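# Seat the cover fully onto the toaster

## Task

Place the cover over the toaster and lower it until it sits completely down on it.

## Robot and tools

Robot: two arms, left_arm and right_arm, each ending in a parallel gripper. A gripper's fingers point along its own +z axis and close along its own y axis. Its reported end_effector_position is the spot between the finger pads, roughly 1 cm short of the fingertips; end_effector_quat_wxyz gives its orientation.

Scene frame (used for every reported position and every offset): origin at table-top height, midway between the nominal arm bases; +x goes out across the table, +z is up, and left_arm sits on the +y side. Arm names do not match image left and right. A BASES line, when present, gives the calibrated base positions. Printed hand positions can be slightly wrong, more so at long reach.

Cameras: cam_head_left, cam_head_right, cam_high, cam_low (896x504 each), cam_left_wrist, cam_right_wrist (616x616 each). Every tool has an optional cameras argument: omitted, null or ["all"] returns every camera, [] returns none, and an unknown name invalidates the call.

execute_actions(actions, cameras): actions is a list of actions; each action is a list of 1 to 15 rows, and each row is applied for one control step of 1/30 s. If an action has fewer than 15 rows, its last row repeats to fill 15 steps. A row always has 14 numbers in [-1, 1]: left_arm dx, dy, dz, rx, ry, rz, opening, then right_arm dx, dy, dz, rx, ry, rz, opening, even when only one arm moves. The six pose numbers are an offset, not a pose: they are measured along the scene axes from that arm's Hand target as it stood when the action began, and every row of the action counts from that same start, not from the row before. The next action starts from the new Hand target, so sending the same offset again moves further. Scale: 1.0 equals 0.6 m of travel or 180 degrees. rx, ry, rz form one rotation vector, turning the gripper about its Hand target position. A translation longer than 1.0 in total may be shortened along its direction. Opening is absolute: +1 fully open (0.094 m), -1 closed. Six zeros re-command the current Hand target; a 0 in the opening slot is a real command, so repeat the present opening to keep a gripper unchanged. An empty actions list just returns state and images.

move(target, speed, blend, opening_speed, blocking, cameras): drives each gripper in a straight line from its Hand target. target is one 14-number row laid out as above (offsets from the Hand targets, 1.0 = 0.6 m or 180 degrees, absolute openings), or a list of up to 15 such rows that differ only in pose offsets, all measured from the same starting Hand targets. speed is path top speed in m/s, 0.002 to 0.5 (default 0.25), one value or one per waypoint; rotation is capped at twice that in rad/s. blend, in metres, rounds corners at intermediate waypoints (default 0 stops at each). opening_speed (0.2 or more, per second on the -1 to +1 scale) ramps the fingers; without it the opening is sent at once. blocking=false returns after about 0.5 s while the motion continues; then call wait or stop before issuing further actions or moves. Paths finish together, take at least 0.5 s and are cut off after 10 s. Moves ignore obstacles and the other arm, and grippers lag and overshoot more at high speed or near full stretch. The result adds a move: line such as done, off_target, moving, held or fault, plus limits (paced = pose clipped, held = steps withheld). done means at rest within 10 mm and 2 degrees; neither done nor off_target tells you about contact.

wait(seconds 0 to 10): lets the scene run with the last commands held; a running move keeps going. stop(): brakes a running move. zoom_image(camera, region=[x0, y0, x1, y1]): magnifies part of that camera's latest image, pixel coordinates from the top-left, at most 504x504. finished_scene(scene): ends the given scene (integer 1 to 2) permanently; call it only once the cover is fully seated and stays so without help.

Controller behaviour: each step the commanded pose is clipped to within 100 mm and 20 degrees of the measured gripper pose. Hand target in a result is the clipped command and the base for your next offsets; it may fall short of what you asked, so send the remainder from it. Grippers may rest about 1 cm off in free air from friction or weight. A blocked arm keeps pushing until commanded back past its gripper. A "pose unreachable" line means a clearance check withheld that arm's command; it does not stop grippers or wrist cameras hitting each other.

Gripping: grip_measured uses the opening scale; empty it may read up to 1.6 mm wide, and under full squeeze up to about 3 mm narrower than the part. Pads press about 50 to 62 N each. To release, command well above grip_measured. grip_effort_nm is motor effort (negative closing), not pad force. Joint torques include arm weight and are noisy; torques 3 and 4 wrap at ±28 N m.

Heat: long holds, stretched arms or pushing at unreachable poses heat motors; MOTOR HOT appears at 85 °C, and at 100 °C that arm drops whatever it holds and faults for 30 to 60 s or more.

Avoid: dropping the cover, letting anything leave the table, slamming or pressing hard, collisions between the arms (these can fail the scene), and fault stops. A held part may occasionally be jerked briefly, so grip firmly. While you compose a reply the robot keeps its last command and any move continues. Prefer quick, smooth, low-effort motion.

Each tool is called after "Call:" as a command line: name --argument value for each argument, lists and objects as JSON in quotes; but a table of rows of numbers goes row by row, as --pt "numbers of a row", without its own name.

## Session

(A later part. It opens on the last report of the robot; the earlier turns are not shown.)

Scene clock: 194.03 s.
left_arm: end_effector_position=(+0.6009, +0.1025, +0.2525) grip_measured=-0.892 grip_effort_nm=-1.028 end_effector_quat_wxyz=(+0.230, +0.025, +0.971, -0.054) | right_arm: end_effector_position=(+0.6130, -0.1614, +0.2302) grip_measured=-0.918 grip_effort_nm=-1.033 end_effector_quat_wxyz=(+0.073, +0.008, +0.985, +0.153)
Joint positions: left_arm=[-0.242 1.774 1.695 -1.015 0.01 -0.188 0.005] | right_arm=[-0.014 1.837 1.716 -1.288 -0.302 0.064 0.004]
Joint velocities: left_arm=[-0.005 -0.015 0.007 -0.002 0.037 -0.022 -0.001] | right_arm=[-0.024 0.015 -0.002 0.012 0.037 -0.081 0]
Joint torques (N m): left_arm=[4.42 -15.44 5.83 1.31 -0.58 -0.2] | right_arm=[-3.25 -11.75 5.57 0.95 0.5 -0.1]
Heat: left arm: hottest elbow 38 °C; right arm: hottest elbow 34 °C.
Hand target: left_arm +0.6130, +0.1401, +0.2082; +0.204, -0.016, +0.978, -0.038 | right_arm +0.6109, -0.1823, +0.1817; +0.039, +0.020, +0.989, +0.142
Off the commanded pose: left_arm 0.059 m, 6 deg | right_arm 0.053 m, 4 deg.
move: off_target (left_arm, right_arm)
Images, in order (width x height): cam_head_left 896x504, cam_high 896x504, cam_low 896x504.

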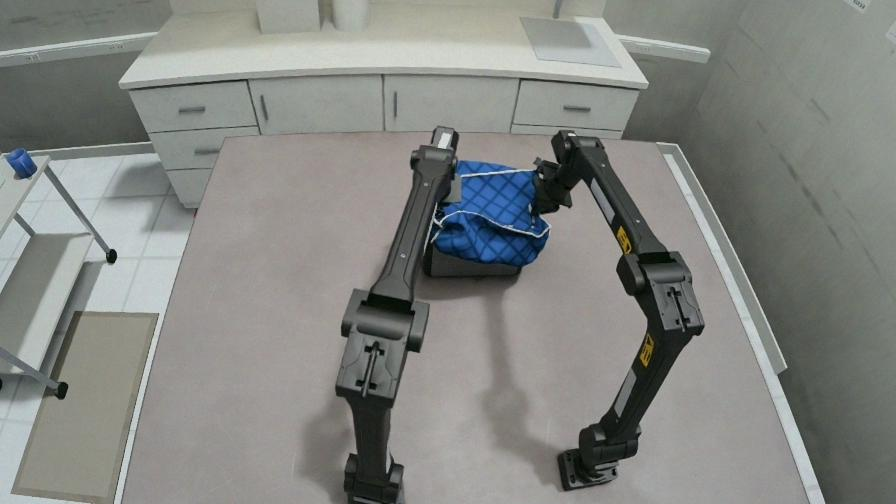

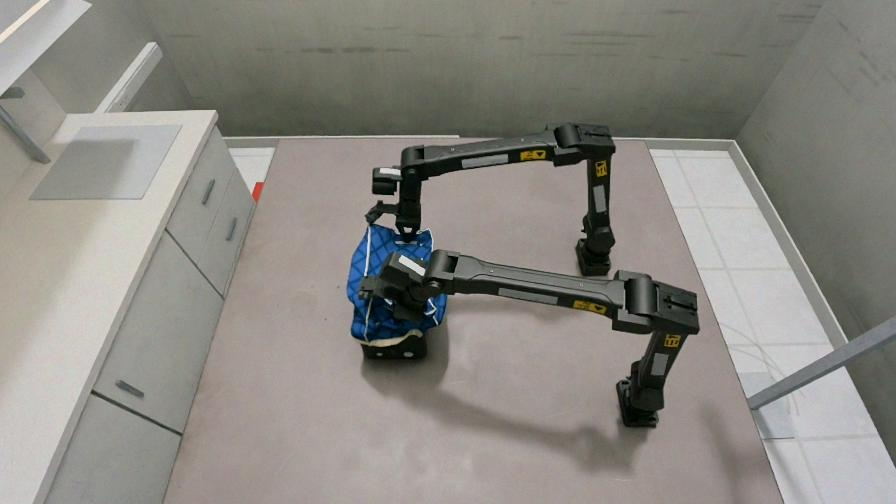

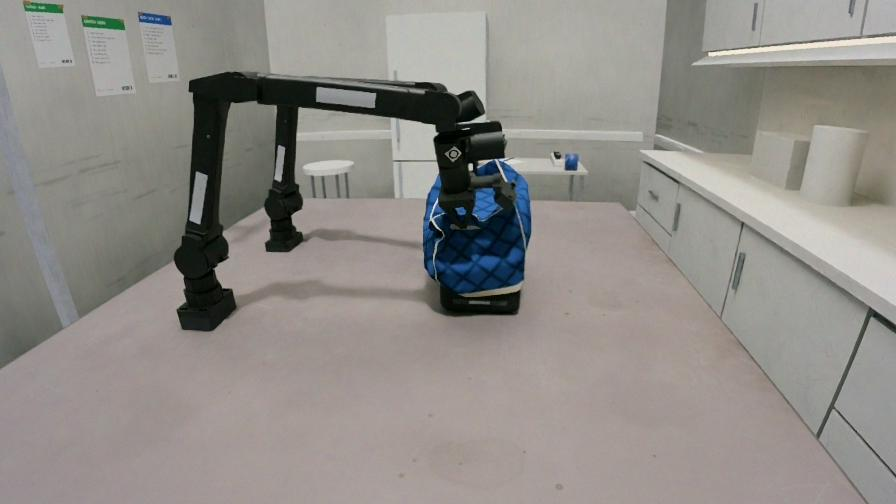

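Call:
move --target '[-0.01,-0.05,0.06,0,0,0,-0.2,0,0.03,0.08,0,0,0,-0.2]' --opening_speed 0.8 --cameras '[]'

Call:
move --target '[0,0.02,0.2,0,0,0,-0.2,0,-0.02,0.2,0,0,0,-0.2]' --speed 0.15

Call:
zoom_image --camera "cam_low" --region '[380, 60, 600, 330]'

Call:
zoom_image --camera "cam_high" --region '[300, 140, 500, 380]'

Scene clock: 200.80 s.
left_arm: end_effector_position=(+0.5960, +0.1086, +0.2580) grip_measured=-0.203 grip_effort_nm=0.100 end_effector_quat_wxyz=(+0.216, -0.009, +0.975, -0.045) | right_arm: end_effector_position=(+0.5982, -0.1644, +0.2337) grip_measured=-0.203 grip_effort_nm=0.105 end_effector_quat_wxyz=(+0.041, +0.013, +0.988, +0.145)
Joint positions: left_arm=[-0.242 1.775 1.719 -1.07 -0.018 -0.251 0.037] | right_arm=[-0.014 1.836 1.731 -1.37 -0.287 0.064 0.037]
Joint velocities: left_arm=[-0.005 -0.015 -0.022 -0.002 0.022 -0.066 0] | right_arm=[-0.005 -0.015 -0.002 -0.002 -0.022 0.022 0.001]
Joint torques (N m): left_arm=[-0.03 -15.85 10.1 0.08 -0.33 -0.06] | right_arm=[-0.79 -12.75 12.98 0.05 0.06 0.24]
Heat: left arm: hottest elbow 38 °C; right arm: hottest elbow 34 °C.
Hand target: left_arm +0.6068, +0.1096, +0.2434; +0.203, -0.016, +0.978, -0.038 | right_arm +0.6115, -0.1645, +0.2298; +0.039, +0.020, +0.989, +0.142
Off the commanded pose: left_arm 0.018 m, 2 deg | right_arm 0.013 m, 1 deg.
move: off_target (left_arm, right_arm)
No camera images: "cameras" was empty.

Scene clock: 202.50 s.
left_arm: end_effector_position=(+0.5949, +0.1125, +0.3534) grip_measured=-0.202 grip_effort_nm=0.095 end_effector_quat_wxyz=(+0.193, -0.011, +0.980, -0.039) | right_arm: end_effector_position=(+0.5994, -0.1692, +0.3452) grip_measured=-0.202 grip_effort_nm=0.120 end_effector_quat_wxyz=(+0.041, +0.017, +0.988, +0.145)
Joint positions: left_arm=[-0.236 1.828 2.058 -1.407 -0.017 -0.251 0.038] | right_arm=[-0.022 1.854 2.05 -1.672 -0.287 0.064 0.037]
Joint velocities: left_arm=[-0.015 -0.005 0.027 -0.002 -0.037 0.037 0] | right_arm=[0.005 -0.005 0.007 -0.017 -0.007 -0.007 -0.001]
Joint torques (N m): left_arm=[1.03 -18.67 11.15 0.2 -0.14 0.1] | right_arm=[-1.9 -13.39 13.76 0.06 -0.04 0.08]
Heat: left arm: hottest elbow 38 °C; right arm: hottest elbow 34 °C.
Hand target: left_arm +0.6069, +0.1194, +0.3638; +0.203, -0.016, +0.978, -0.038 | right_arm +0.6132, -0.1767, +0.3498; +0.039, +0.020, +0.989, +0.142
Off the commanded pose: left_arm 0.018 m, 1 deg | right_arm 0.015 m, 0 deg.
joint sent to its limit (right arm) — joint 4 (wrist pitch), lower limit. The joint targets still meet the commanded pose.
move: off_target (left_arm, right_arm)

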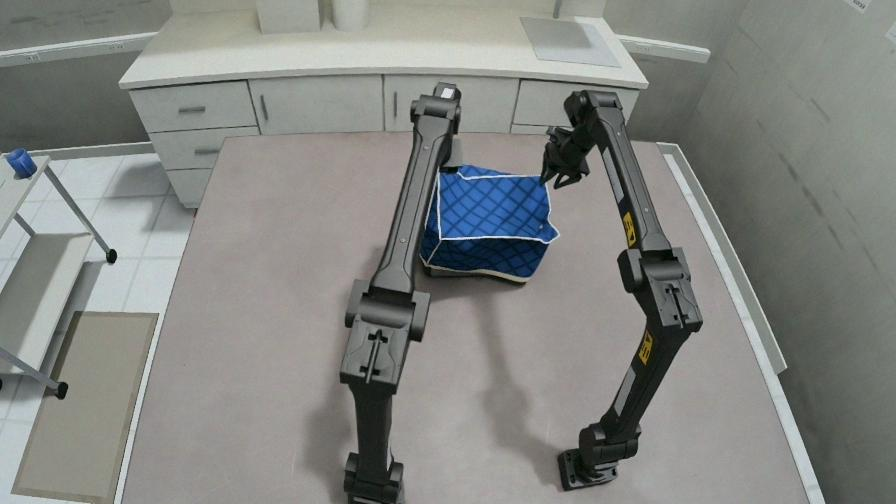

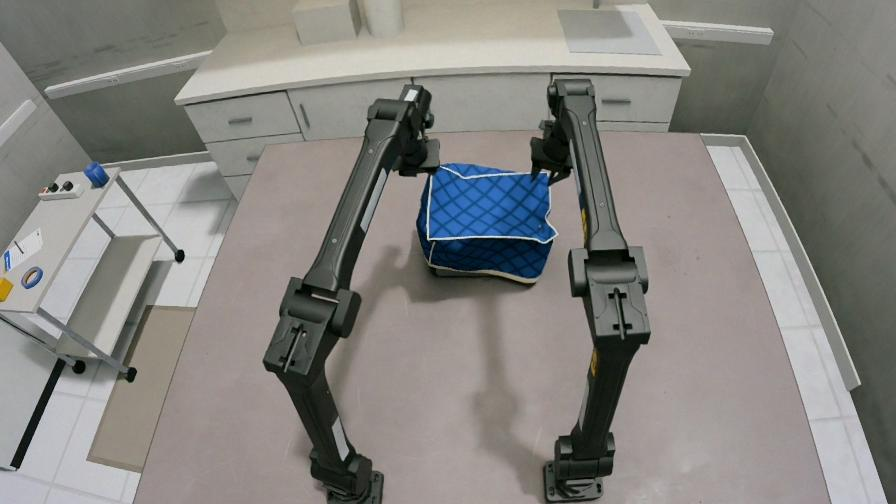

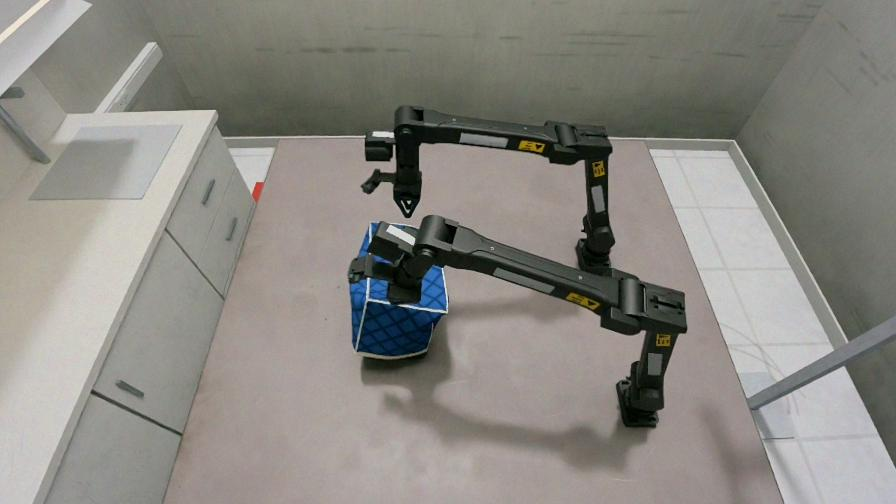

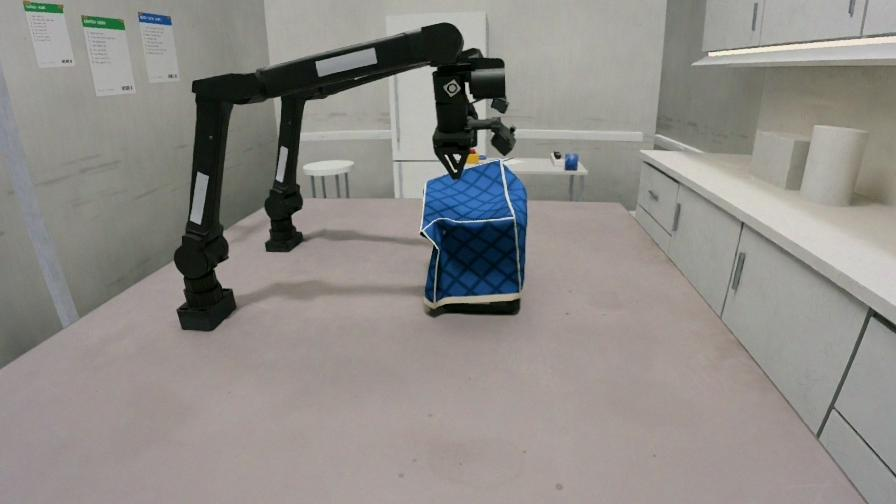

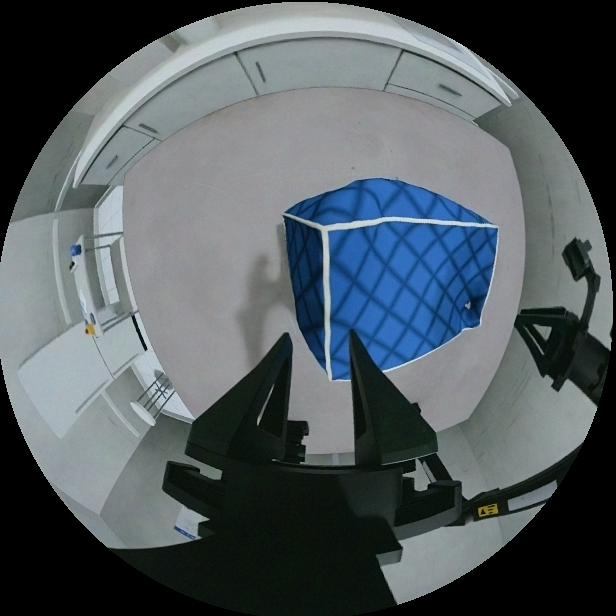

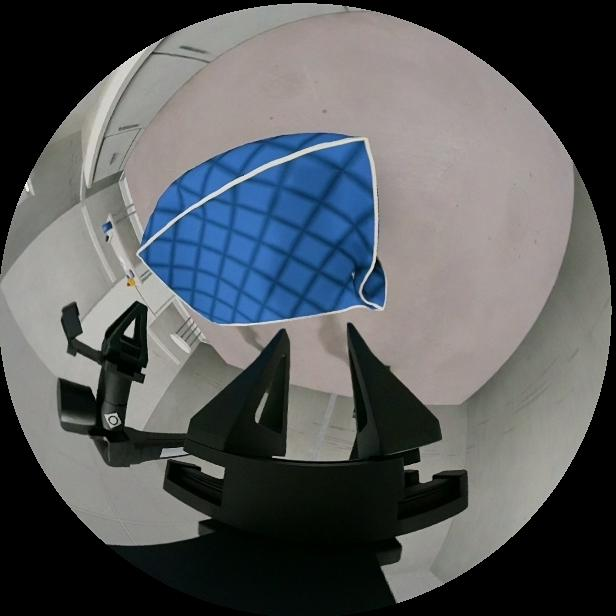

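Scaled by 1.867.

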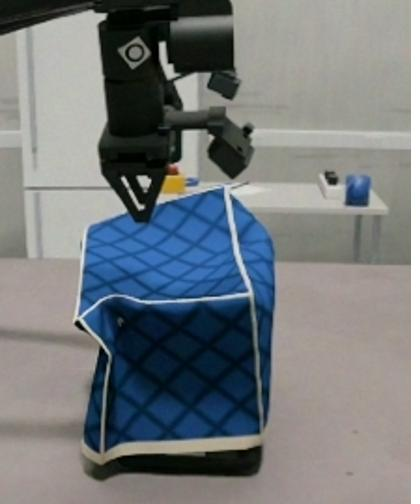

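Scaled by 2.100.

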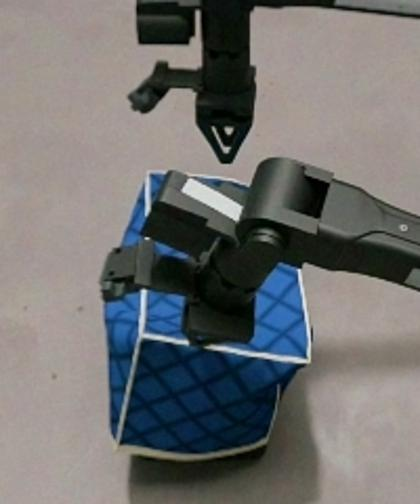

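Call:
move --pt "0.005 -0.04 -0.1 0 0 0 0 0.005 0.05 -0.1 0 0 0 0" --pt "0.005 -0.04 -0.36 0 0 0 0 0.005 0.05 -0.34 0 0 0 0" --speed 0.15

Call:
zoom_image --camera "cam_low" --region '[380, 60, 600, 330]'

Call:
zoom_image --camera "cam_high" --region '[300, 140, 500, 380]'

Scene clock: 209.80 s.
left_arm: end_effector_position=(+0.6158, +0.1045, +0.2177) grip_measured=-0.002 grip_effort_nm=0.090 end_effector_quat_wxyz=(+0.256, -0.019, +0.965, -0.050) | right_arm: end_effector_position=(+0.6216, -0.1476, +0.2190) grip_measured=-0.002 grip_effort_nm=0.071 end_effector_quat_wxyz=(+0.101, +0.007, +0.983, +0.154)
Joint positions: left_arm=[-0.245 1.796 1.618 -0.865 -0.034 -0.27 0.047] | right_arm=[0.01 1.829 1.668 -1.183 -0.296 0.095 0.047]
Joint velocities: left_arm=[-0.024 -0.005 0.002 0.007 -0.022 -0.022 0] | right_arm=[-0.005 0.005 0.002 -0.002 -0.066 -0.037 0.001]
Joint torques (N m): left_arm=[-0.67 -13.45 4.9 0.98 -0.01 0] | right_arm=[-0.26 -9.76 4.57 0.84 0.55 0.24]
Heat: left arm: hottest elbow 39 °C; right arm: hottest elbow 36 °C.
Hand target: left_arm +0.6099, +0.0995, +0.1477; +0.203, -0.016, +0.978, -0.038 | right_arm +0.6134, -0.1459, +0.1458; +0.040, +0.020, +0.989, +0.143
Off the commanded pose: left_arm 0.071 m, 6 deg | right_arm 0.073 m, 7 deg.
move: off_target (left_arm, right_arm)

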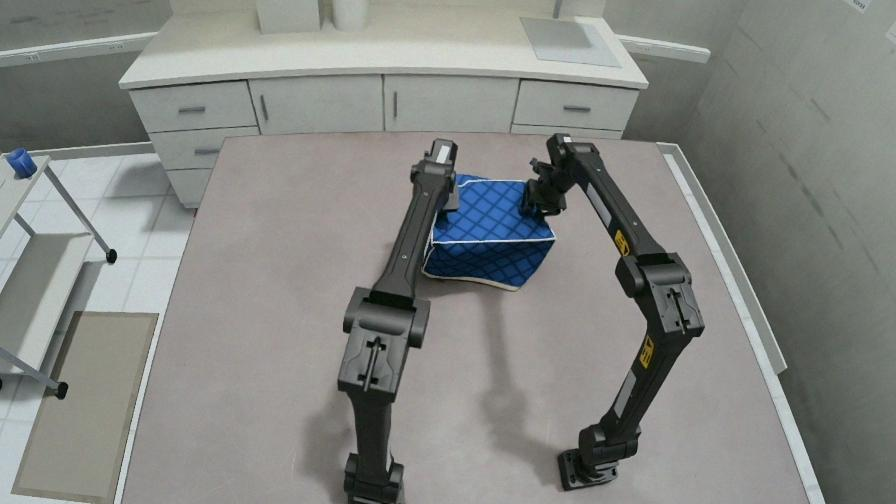

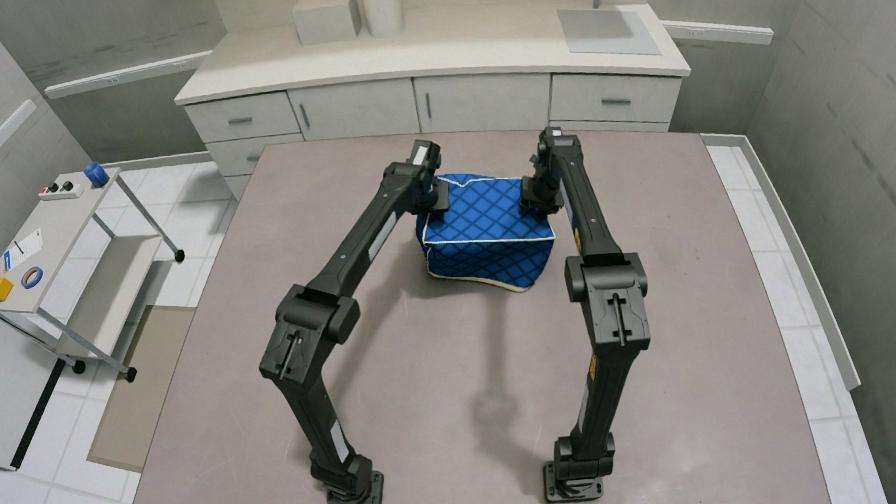

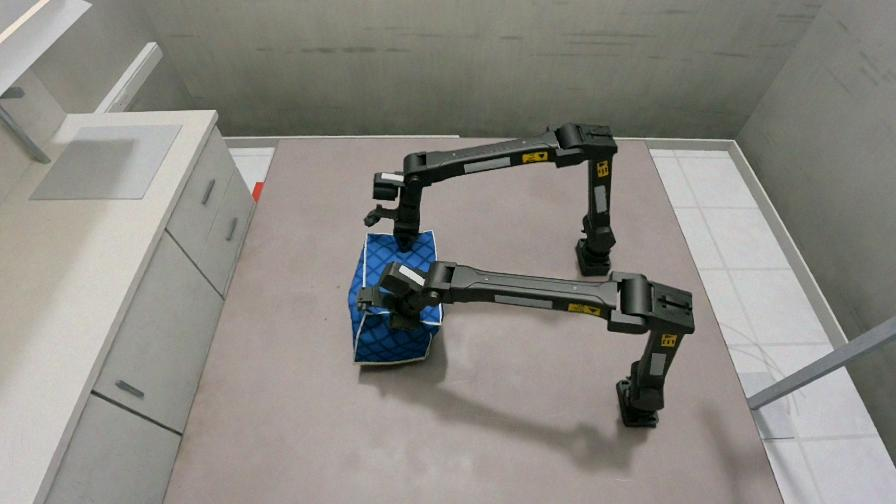

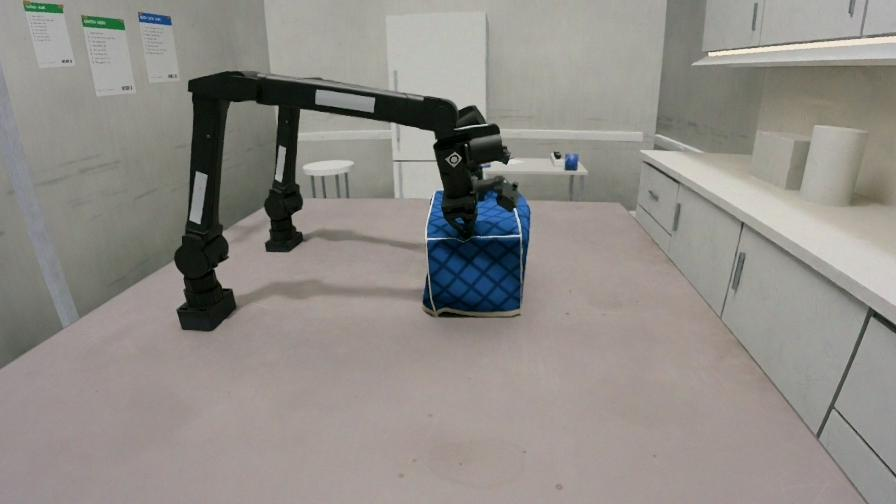

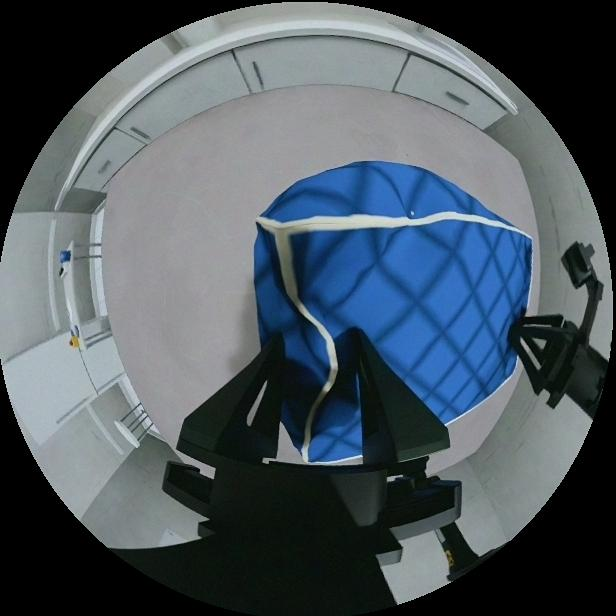

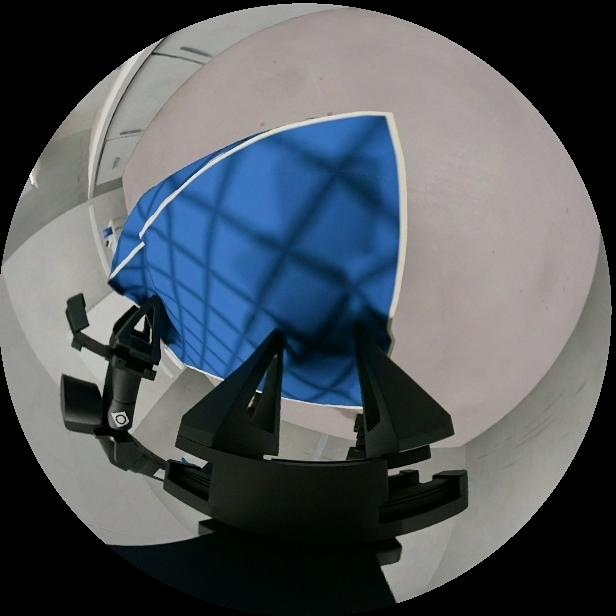

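Scaled by 1.867.

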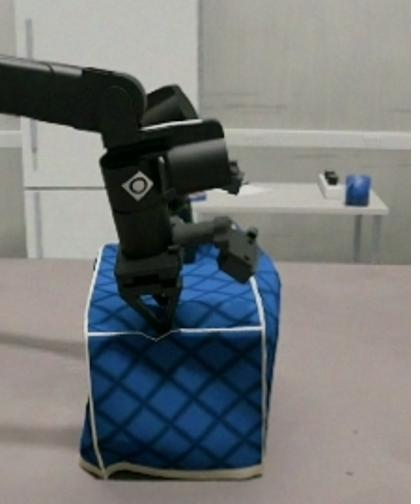

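Scaled by 2.100.

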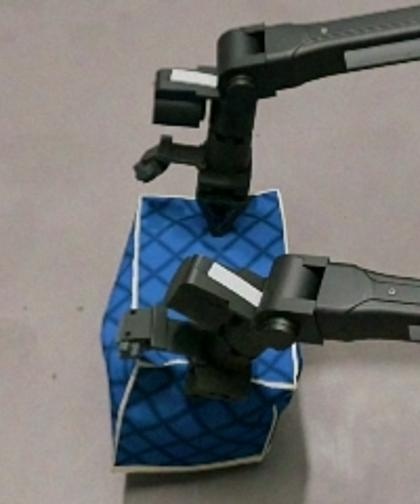

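Looks fully down. Lift and inspect.

Call:
move --pt "0 0 0.25 0 0 0 0 0 0 0.25 0 0 0 0" --pt "-0.3 0.1 0.3 0 0 0 0 -0.3 -0.1 0.3 0 0 0 0"

Call:
zoom_image --camera "cam_low" --region '[380, 150, 600, 350]'

Call:
zoom_image --camera "cam_high" --region '[300, 200, 500, 400]'

Call:
zoom_image --camera "cam_head_right" --region '[380, 150, 600, 320]'

Scene clock: 216.73 s.
left_arm: end_effector_position=(+0.4306, +0.1498, +0.3208) grip_measured=-0.002 grip_effort_nm=0.085 end_effector_quat_wxyz=(+0.201, -0.014, +0.979, -0.038) | right_arm: end_effector_position=(+0.4407, -0.2034, +0.3301) grip_measured=-0.002 grip_effort_nm=0.085 end_effector_quat_wxyz=(+0.042, +0.022, +0.989, +0.140)
Joint positions: left_arm=[-0.242 1.342 1.389 -1.207 -0.026 -0.261 0.047] | right_arm=[-0.094 1.411 1.463 -1.546 -0.283 -0.003 0.047]
Joint velocities: left_arm=[0.005 -0.005 -0.002 -0.012 -0.007 -0.037 -0.001] | right_arm=[0.005 -0.015 -0.012 0.032 -0.066 -0.081 -0.001]
Joint torques (N m): left_arm=[1.32 -12.92 8.12 0.34 0.12 0.16] | right_arm=[-1.61 -9.82 8.25 0.05 -0.3 -0.08]
Heat: left arm: hottest elbow 39 °C; right arm: hottest elbow 35 °C.
Hand target: left_arm +0.4296, +0.1568, +0.3264; +0.203, -0.016, +0.978, -0.038 | right_arm +0.4362, -0.2072, +0.3288; +0.040, +0.020, +0.989, +0.141
Off the commanded pose: left_arm 0.012 m, 0 deg | right_arm 0.009 m, 1 deg.
move: off_target (left_arm)

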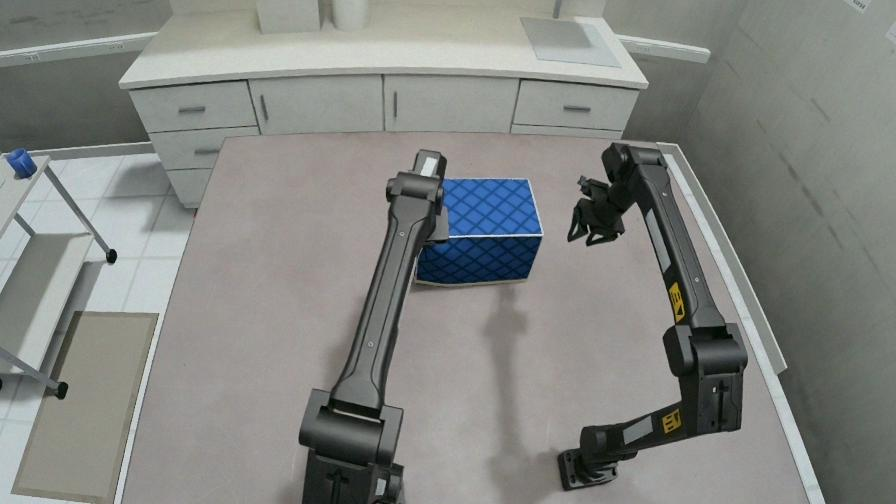

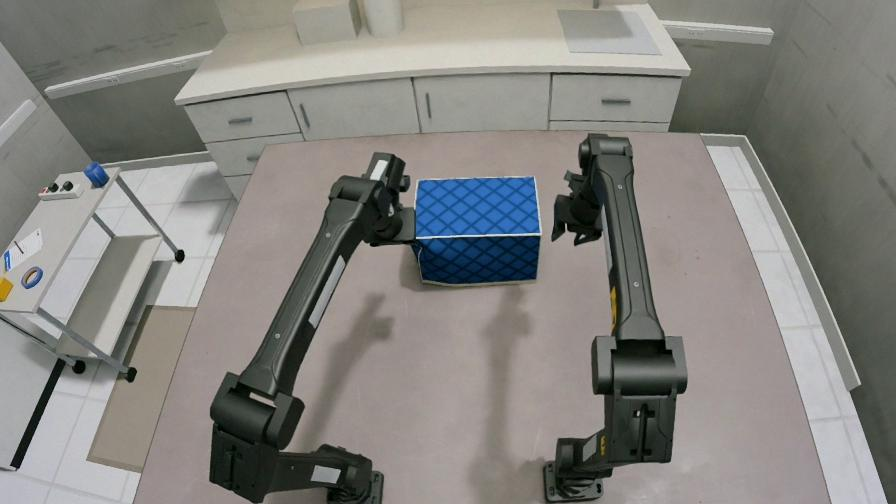

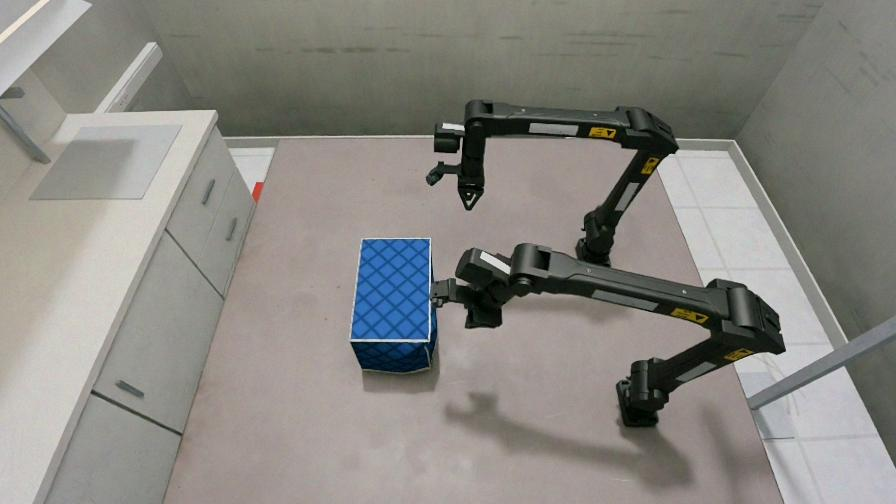

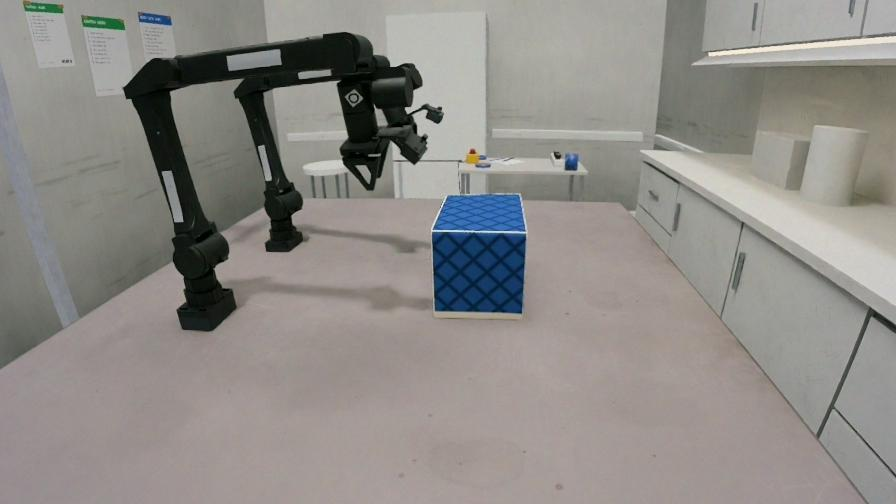

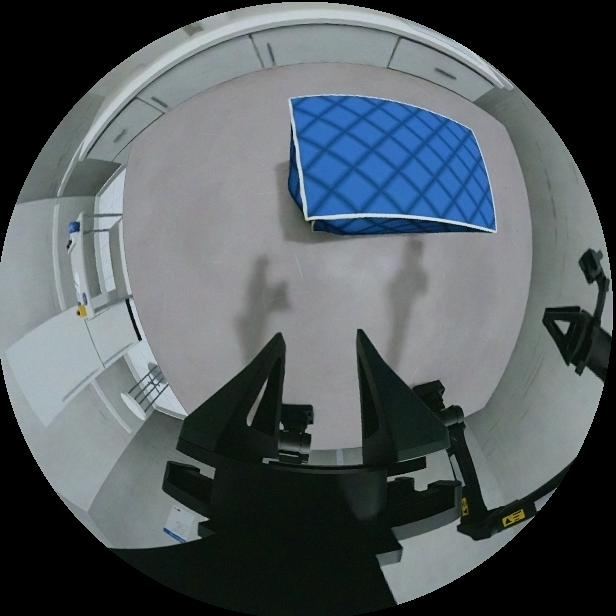

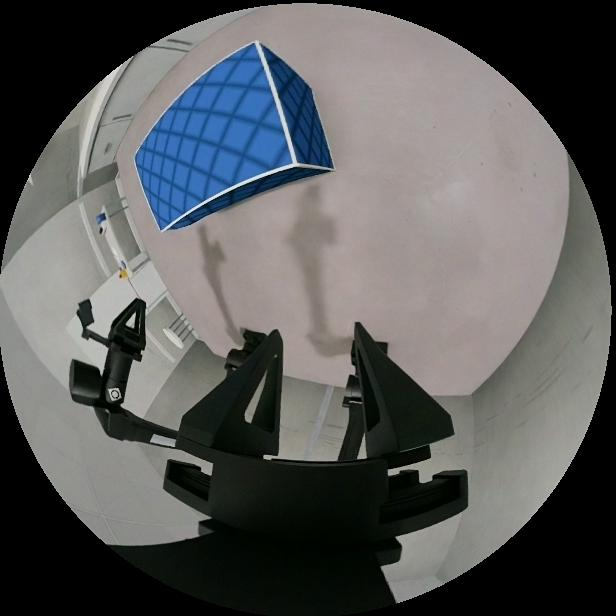

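Scaled by 2.291.

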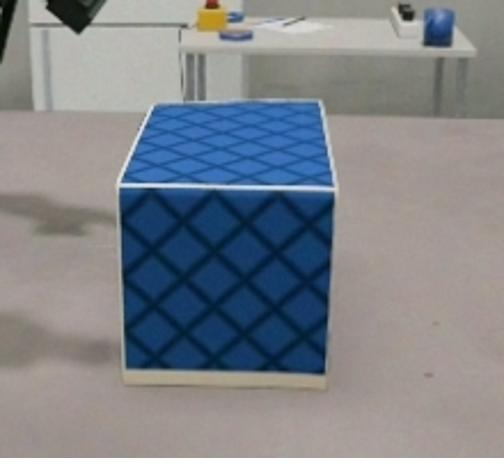

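Scaled by 2.520.

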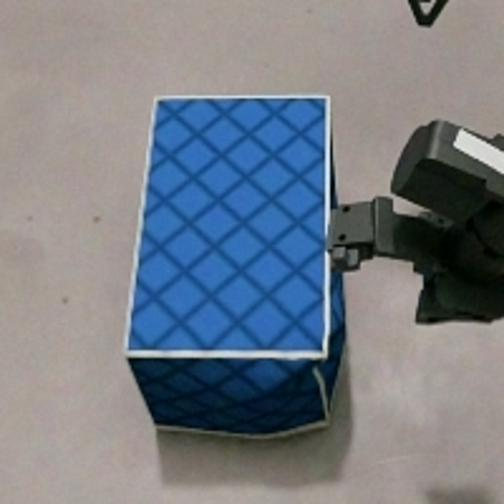

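Scaled by 2.291.

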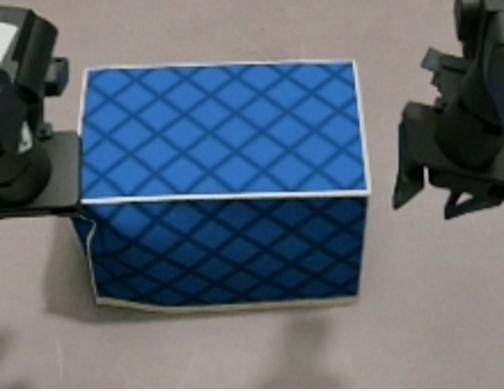

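Call:
wait --seconds 1 --cameras '["cam_high","cam_head_left"]'

Call:
zoom_image --camera "cam_high" --region '[330, 310, 460, 390]'

Scene clock: 220.73 s.
left_arm: end_effector_position=(+0.4306, +0.1498, +0.3208) grip_measured=-0.002 grip_effort_nm=0.090 end_effector_quat_wxyz=(+0.201, -0.014, +0.979, -0.038) | right_arm: end_effector_position=(+0.4407, -0.2034, +0.3301) grip_measured=-0.002 grip_effort_nm=0.081 end_effector_quat_wxyz=(+0.042, +0.021, +0.989, +0.140)
Joint positions: left_arm=[-0.242 1.342 1.389 -1.207 -0.026 -0.26 0.047] | right_arm=[-0.094 1.411 1.463 -1.546 -0.283 -0.004 0.047]
Joint velocities: left_arm=[0.005 0.005 -0.007 0.007 -0.037 0.051 0] | right_arm=[-0.015 -0.005 -0.017 0.002 -0.066 -0.066 -0.001]
Joint torques (N m): left_arm=[1.08 -13.1 8.16 0.24 0.11 0.14] | right_arm=[-1.73 -9.76 8.28 0.08 -0.29 -0.09]
Heat: left arm: hottest elbow 38 °C; right arm: hottest elbow 35 °C.
Hand target: left_arm +0.4297, +0.1568, +0.3264; +0.203, -0.016, +0.978, -0.038 | right_arm +0.4362, -0.2072, +0.3288; +0.040, +0.020, +0.989, +0.141
Tool commands: left_gripper/opening=+0.0 right_gripper/opening=+0.0
Off the commanded pose: left_arm 0.012 m, 0 deg | right_arm 0.009 m, 1 deg.
wait: 1.00 s; at rest from the start
Images, in order (width x height): cam_head_left 896x504, cam_high 896x504.

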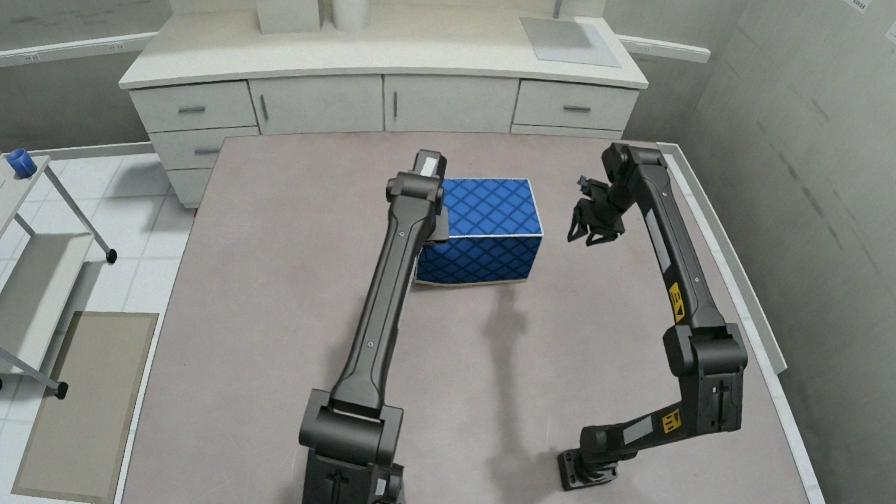

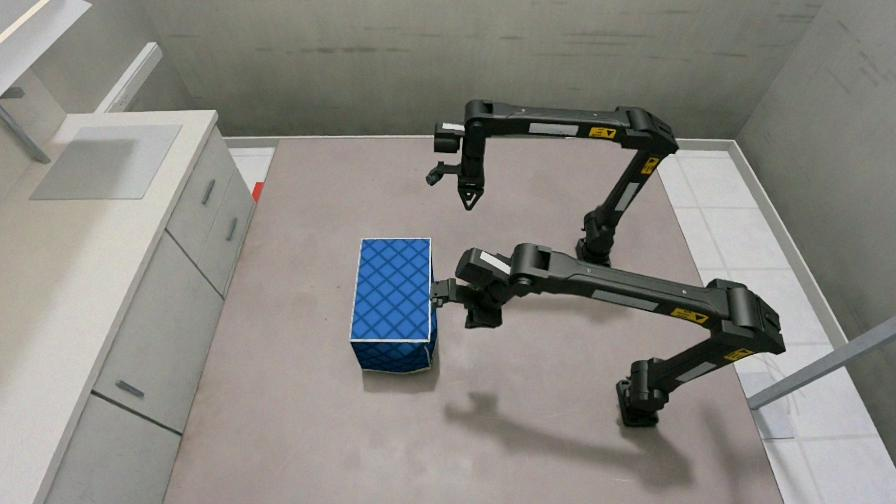

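Scaled by 3.877.

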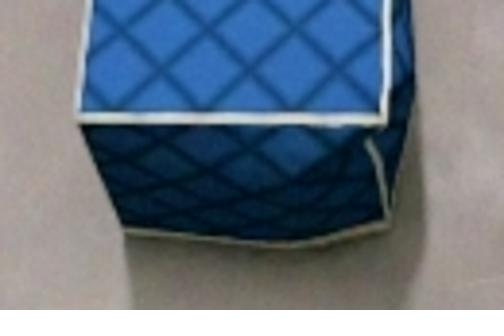

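Call:
finished_scene --scene 2

The scene is finished.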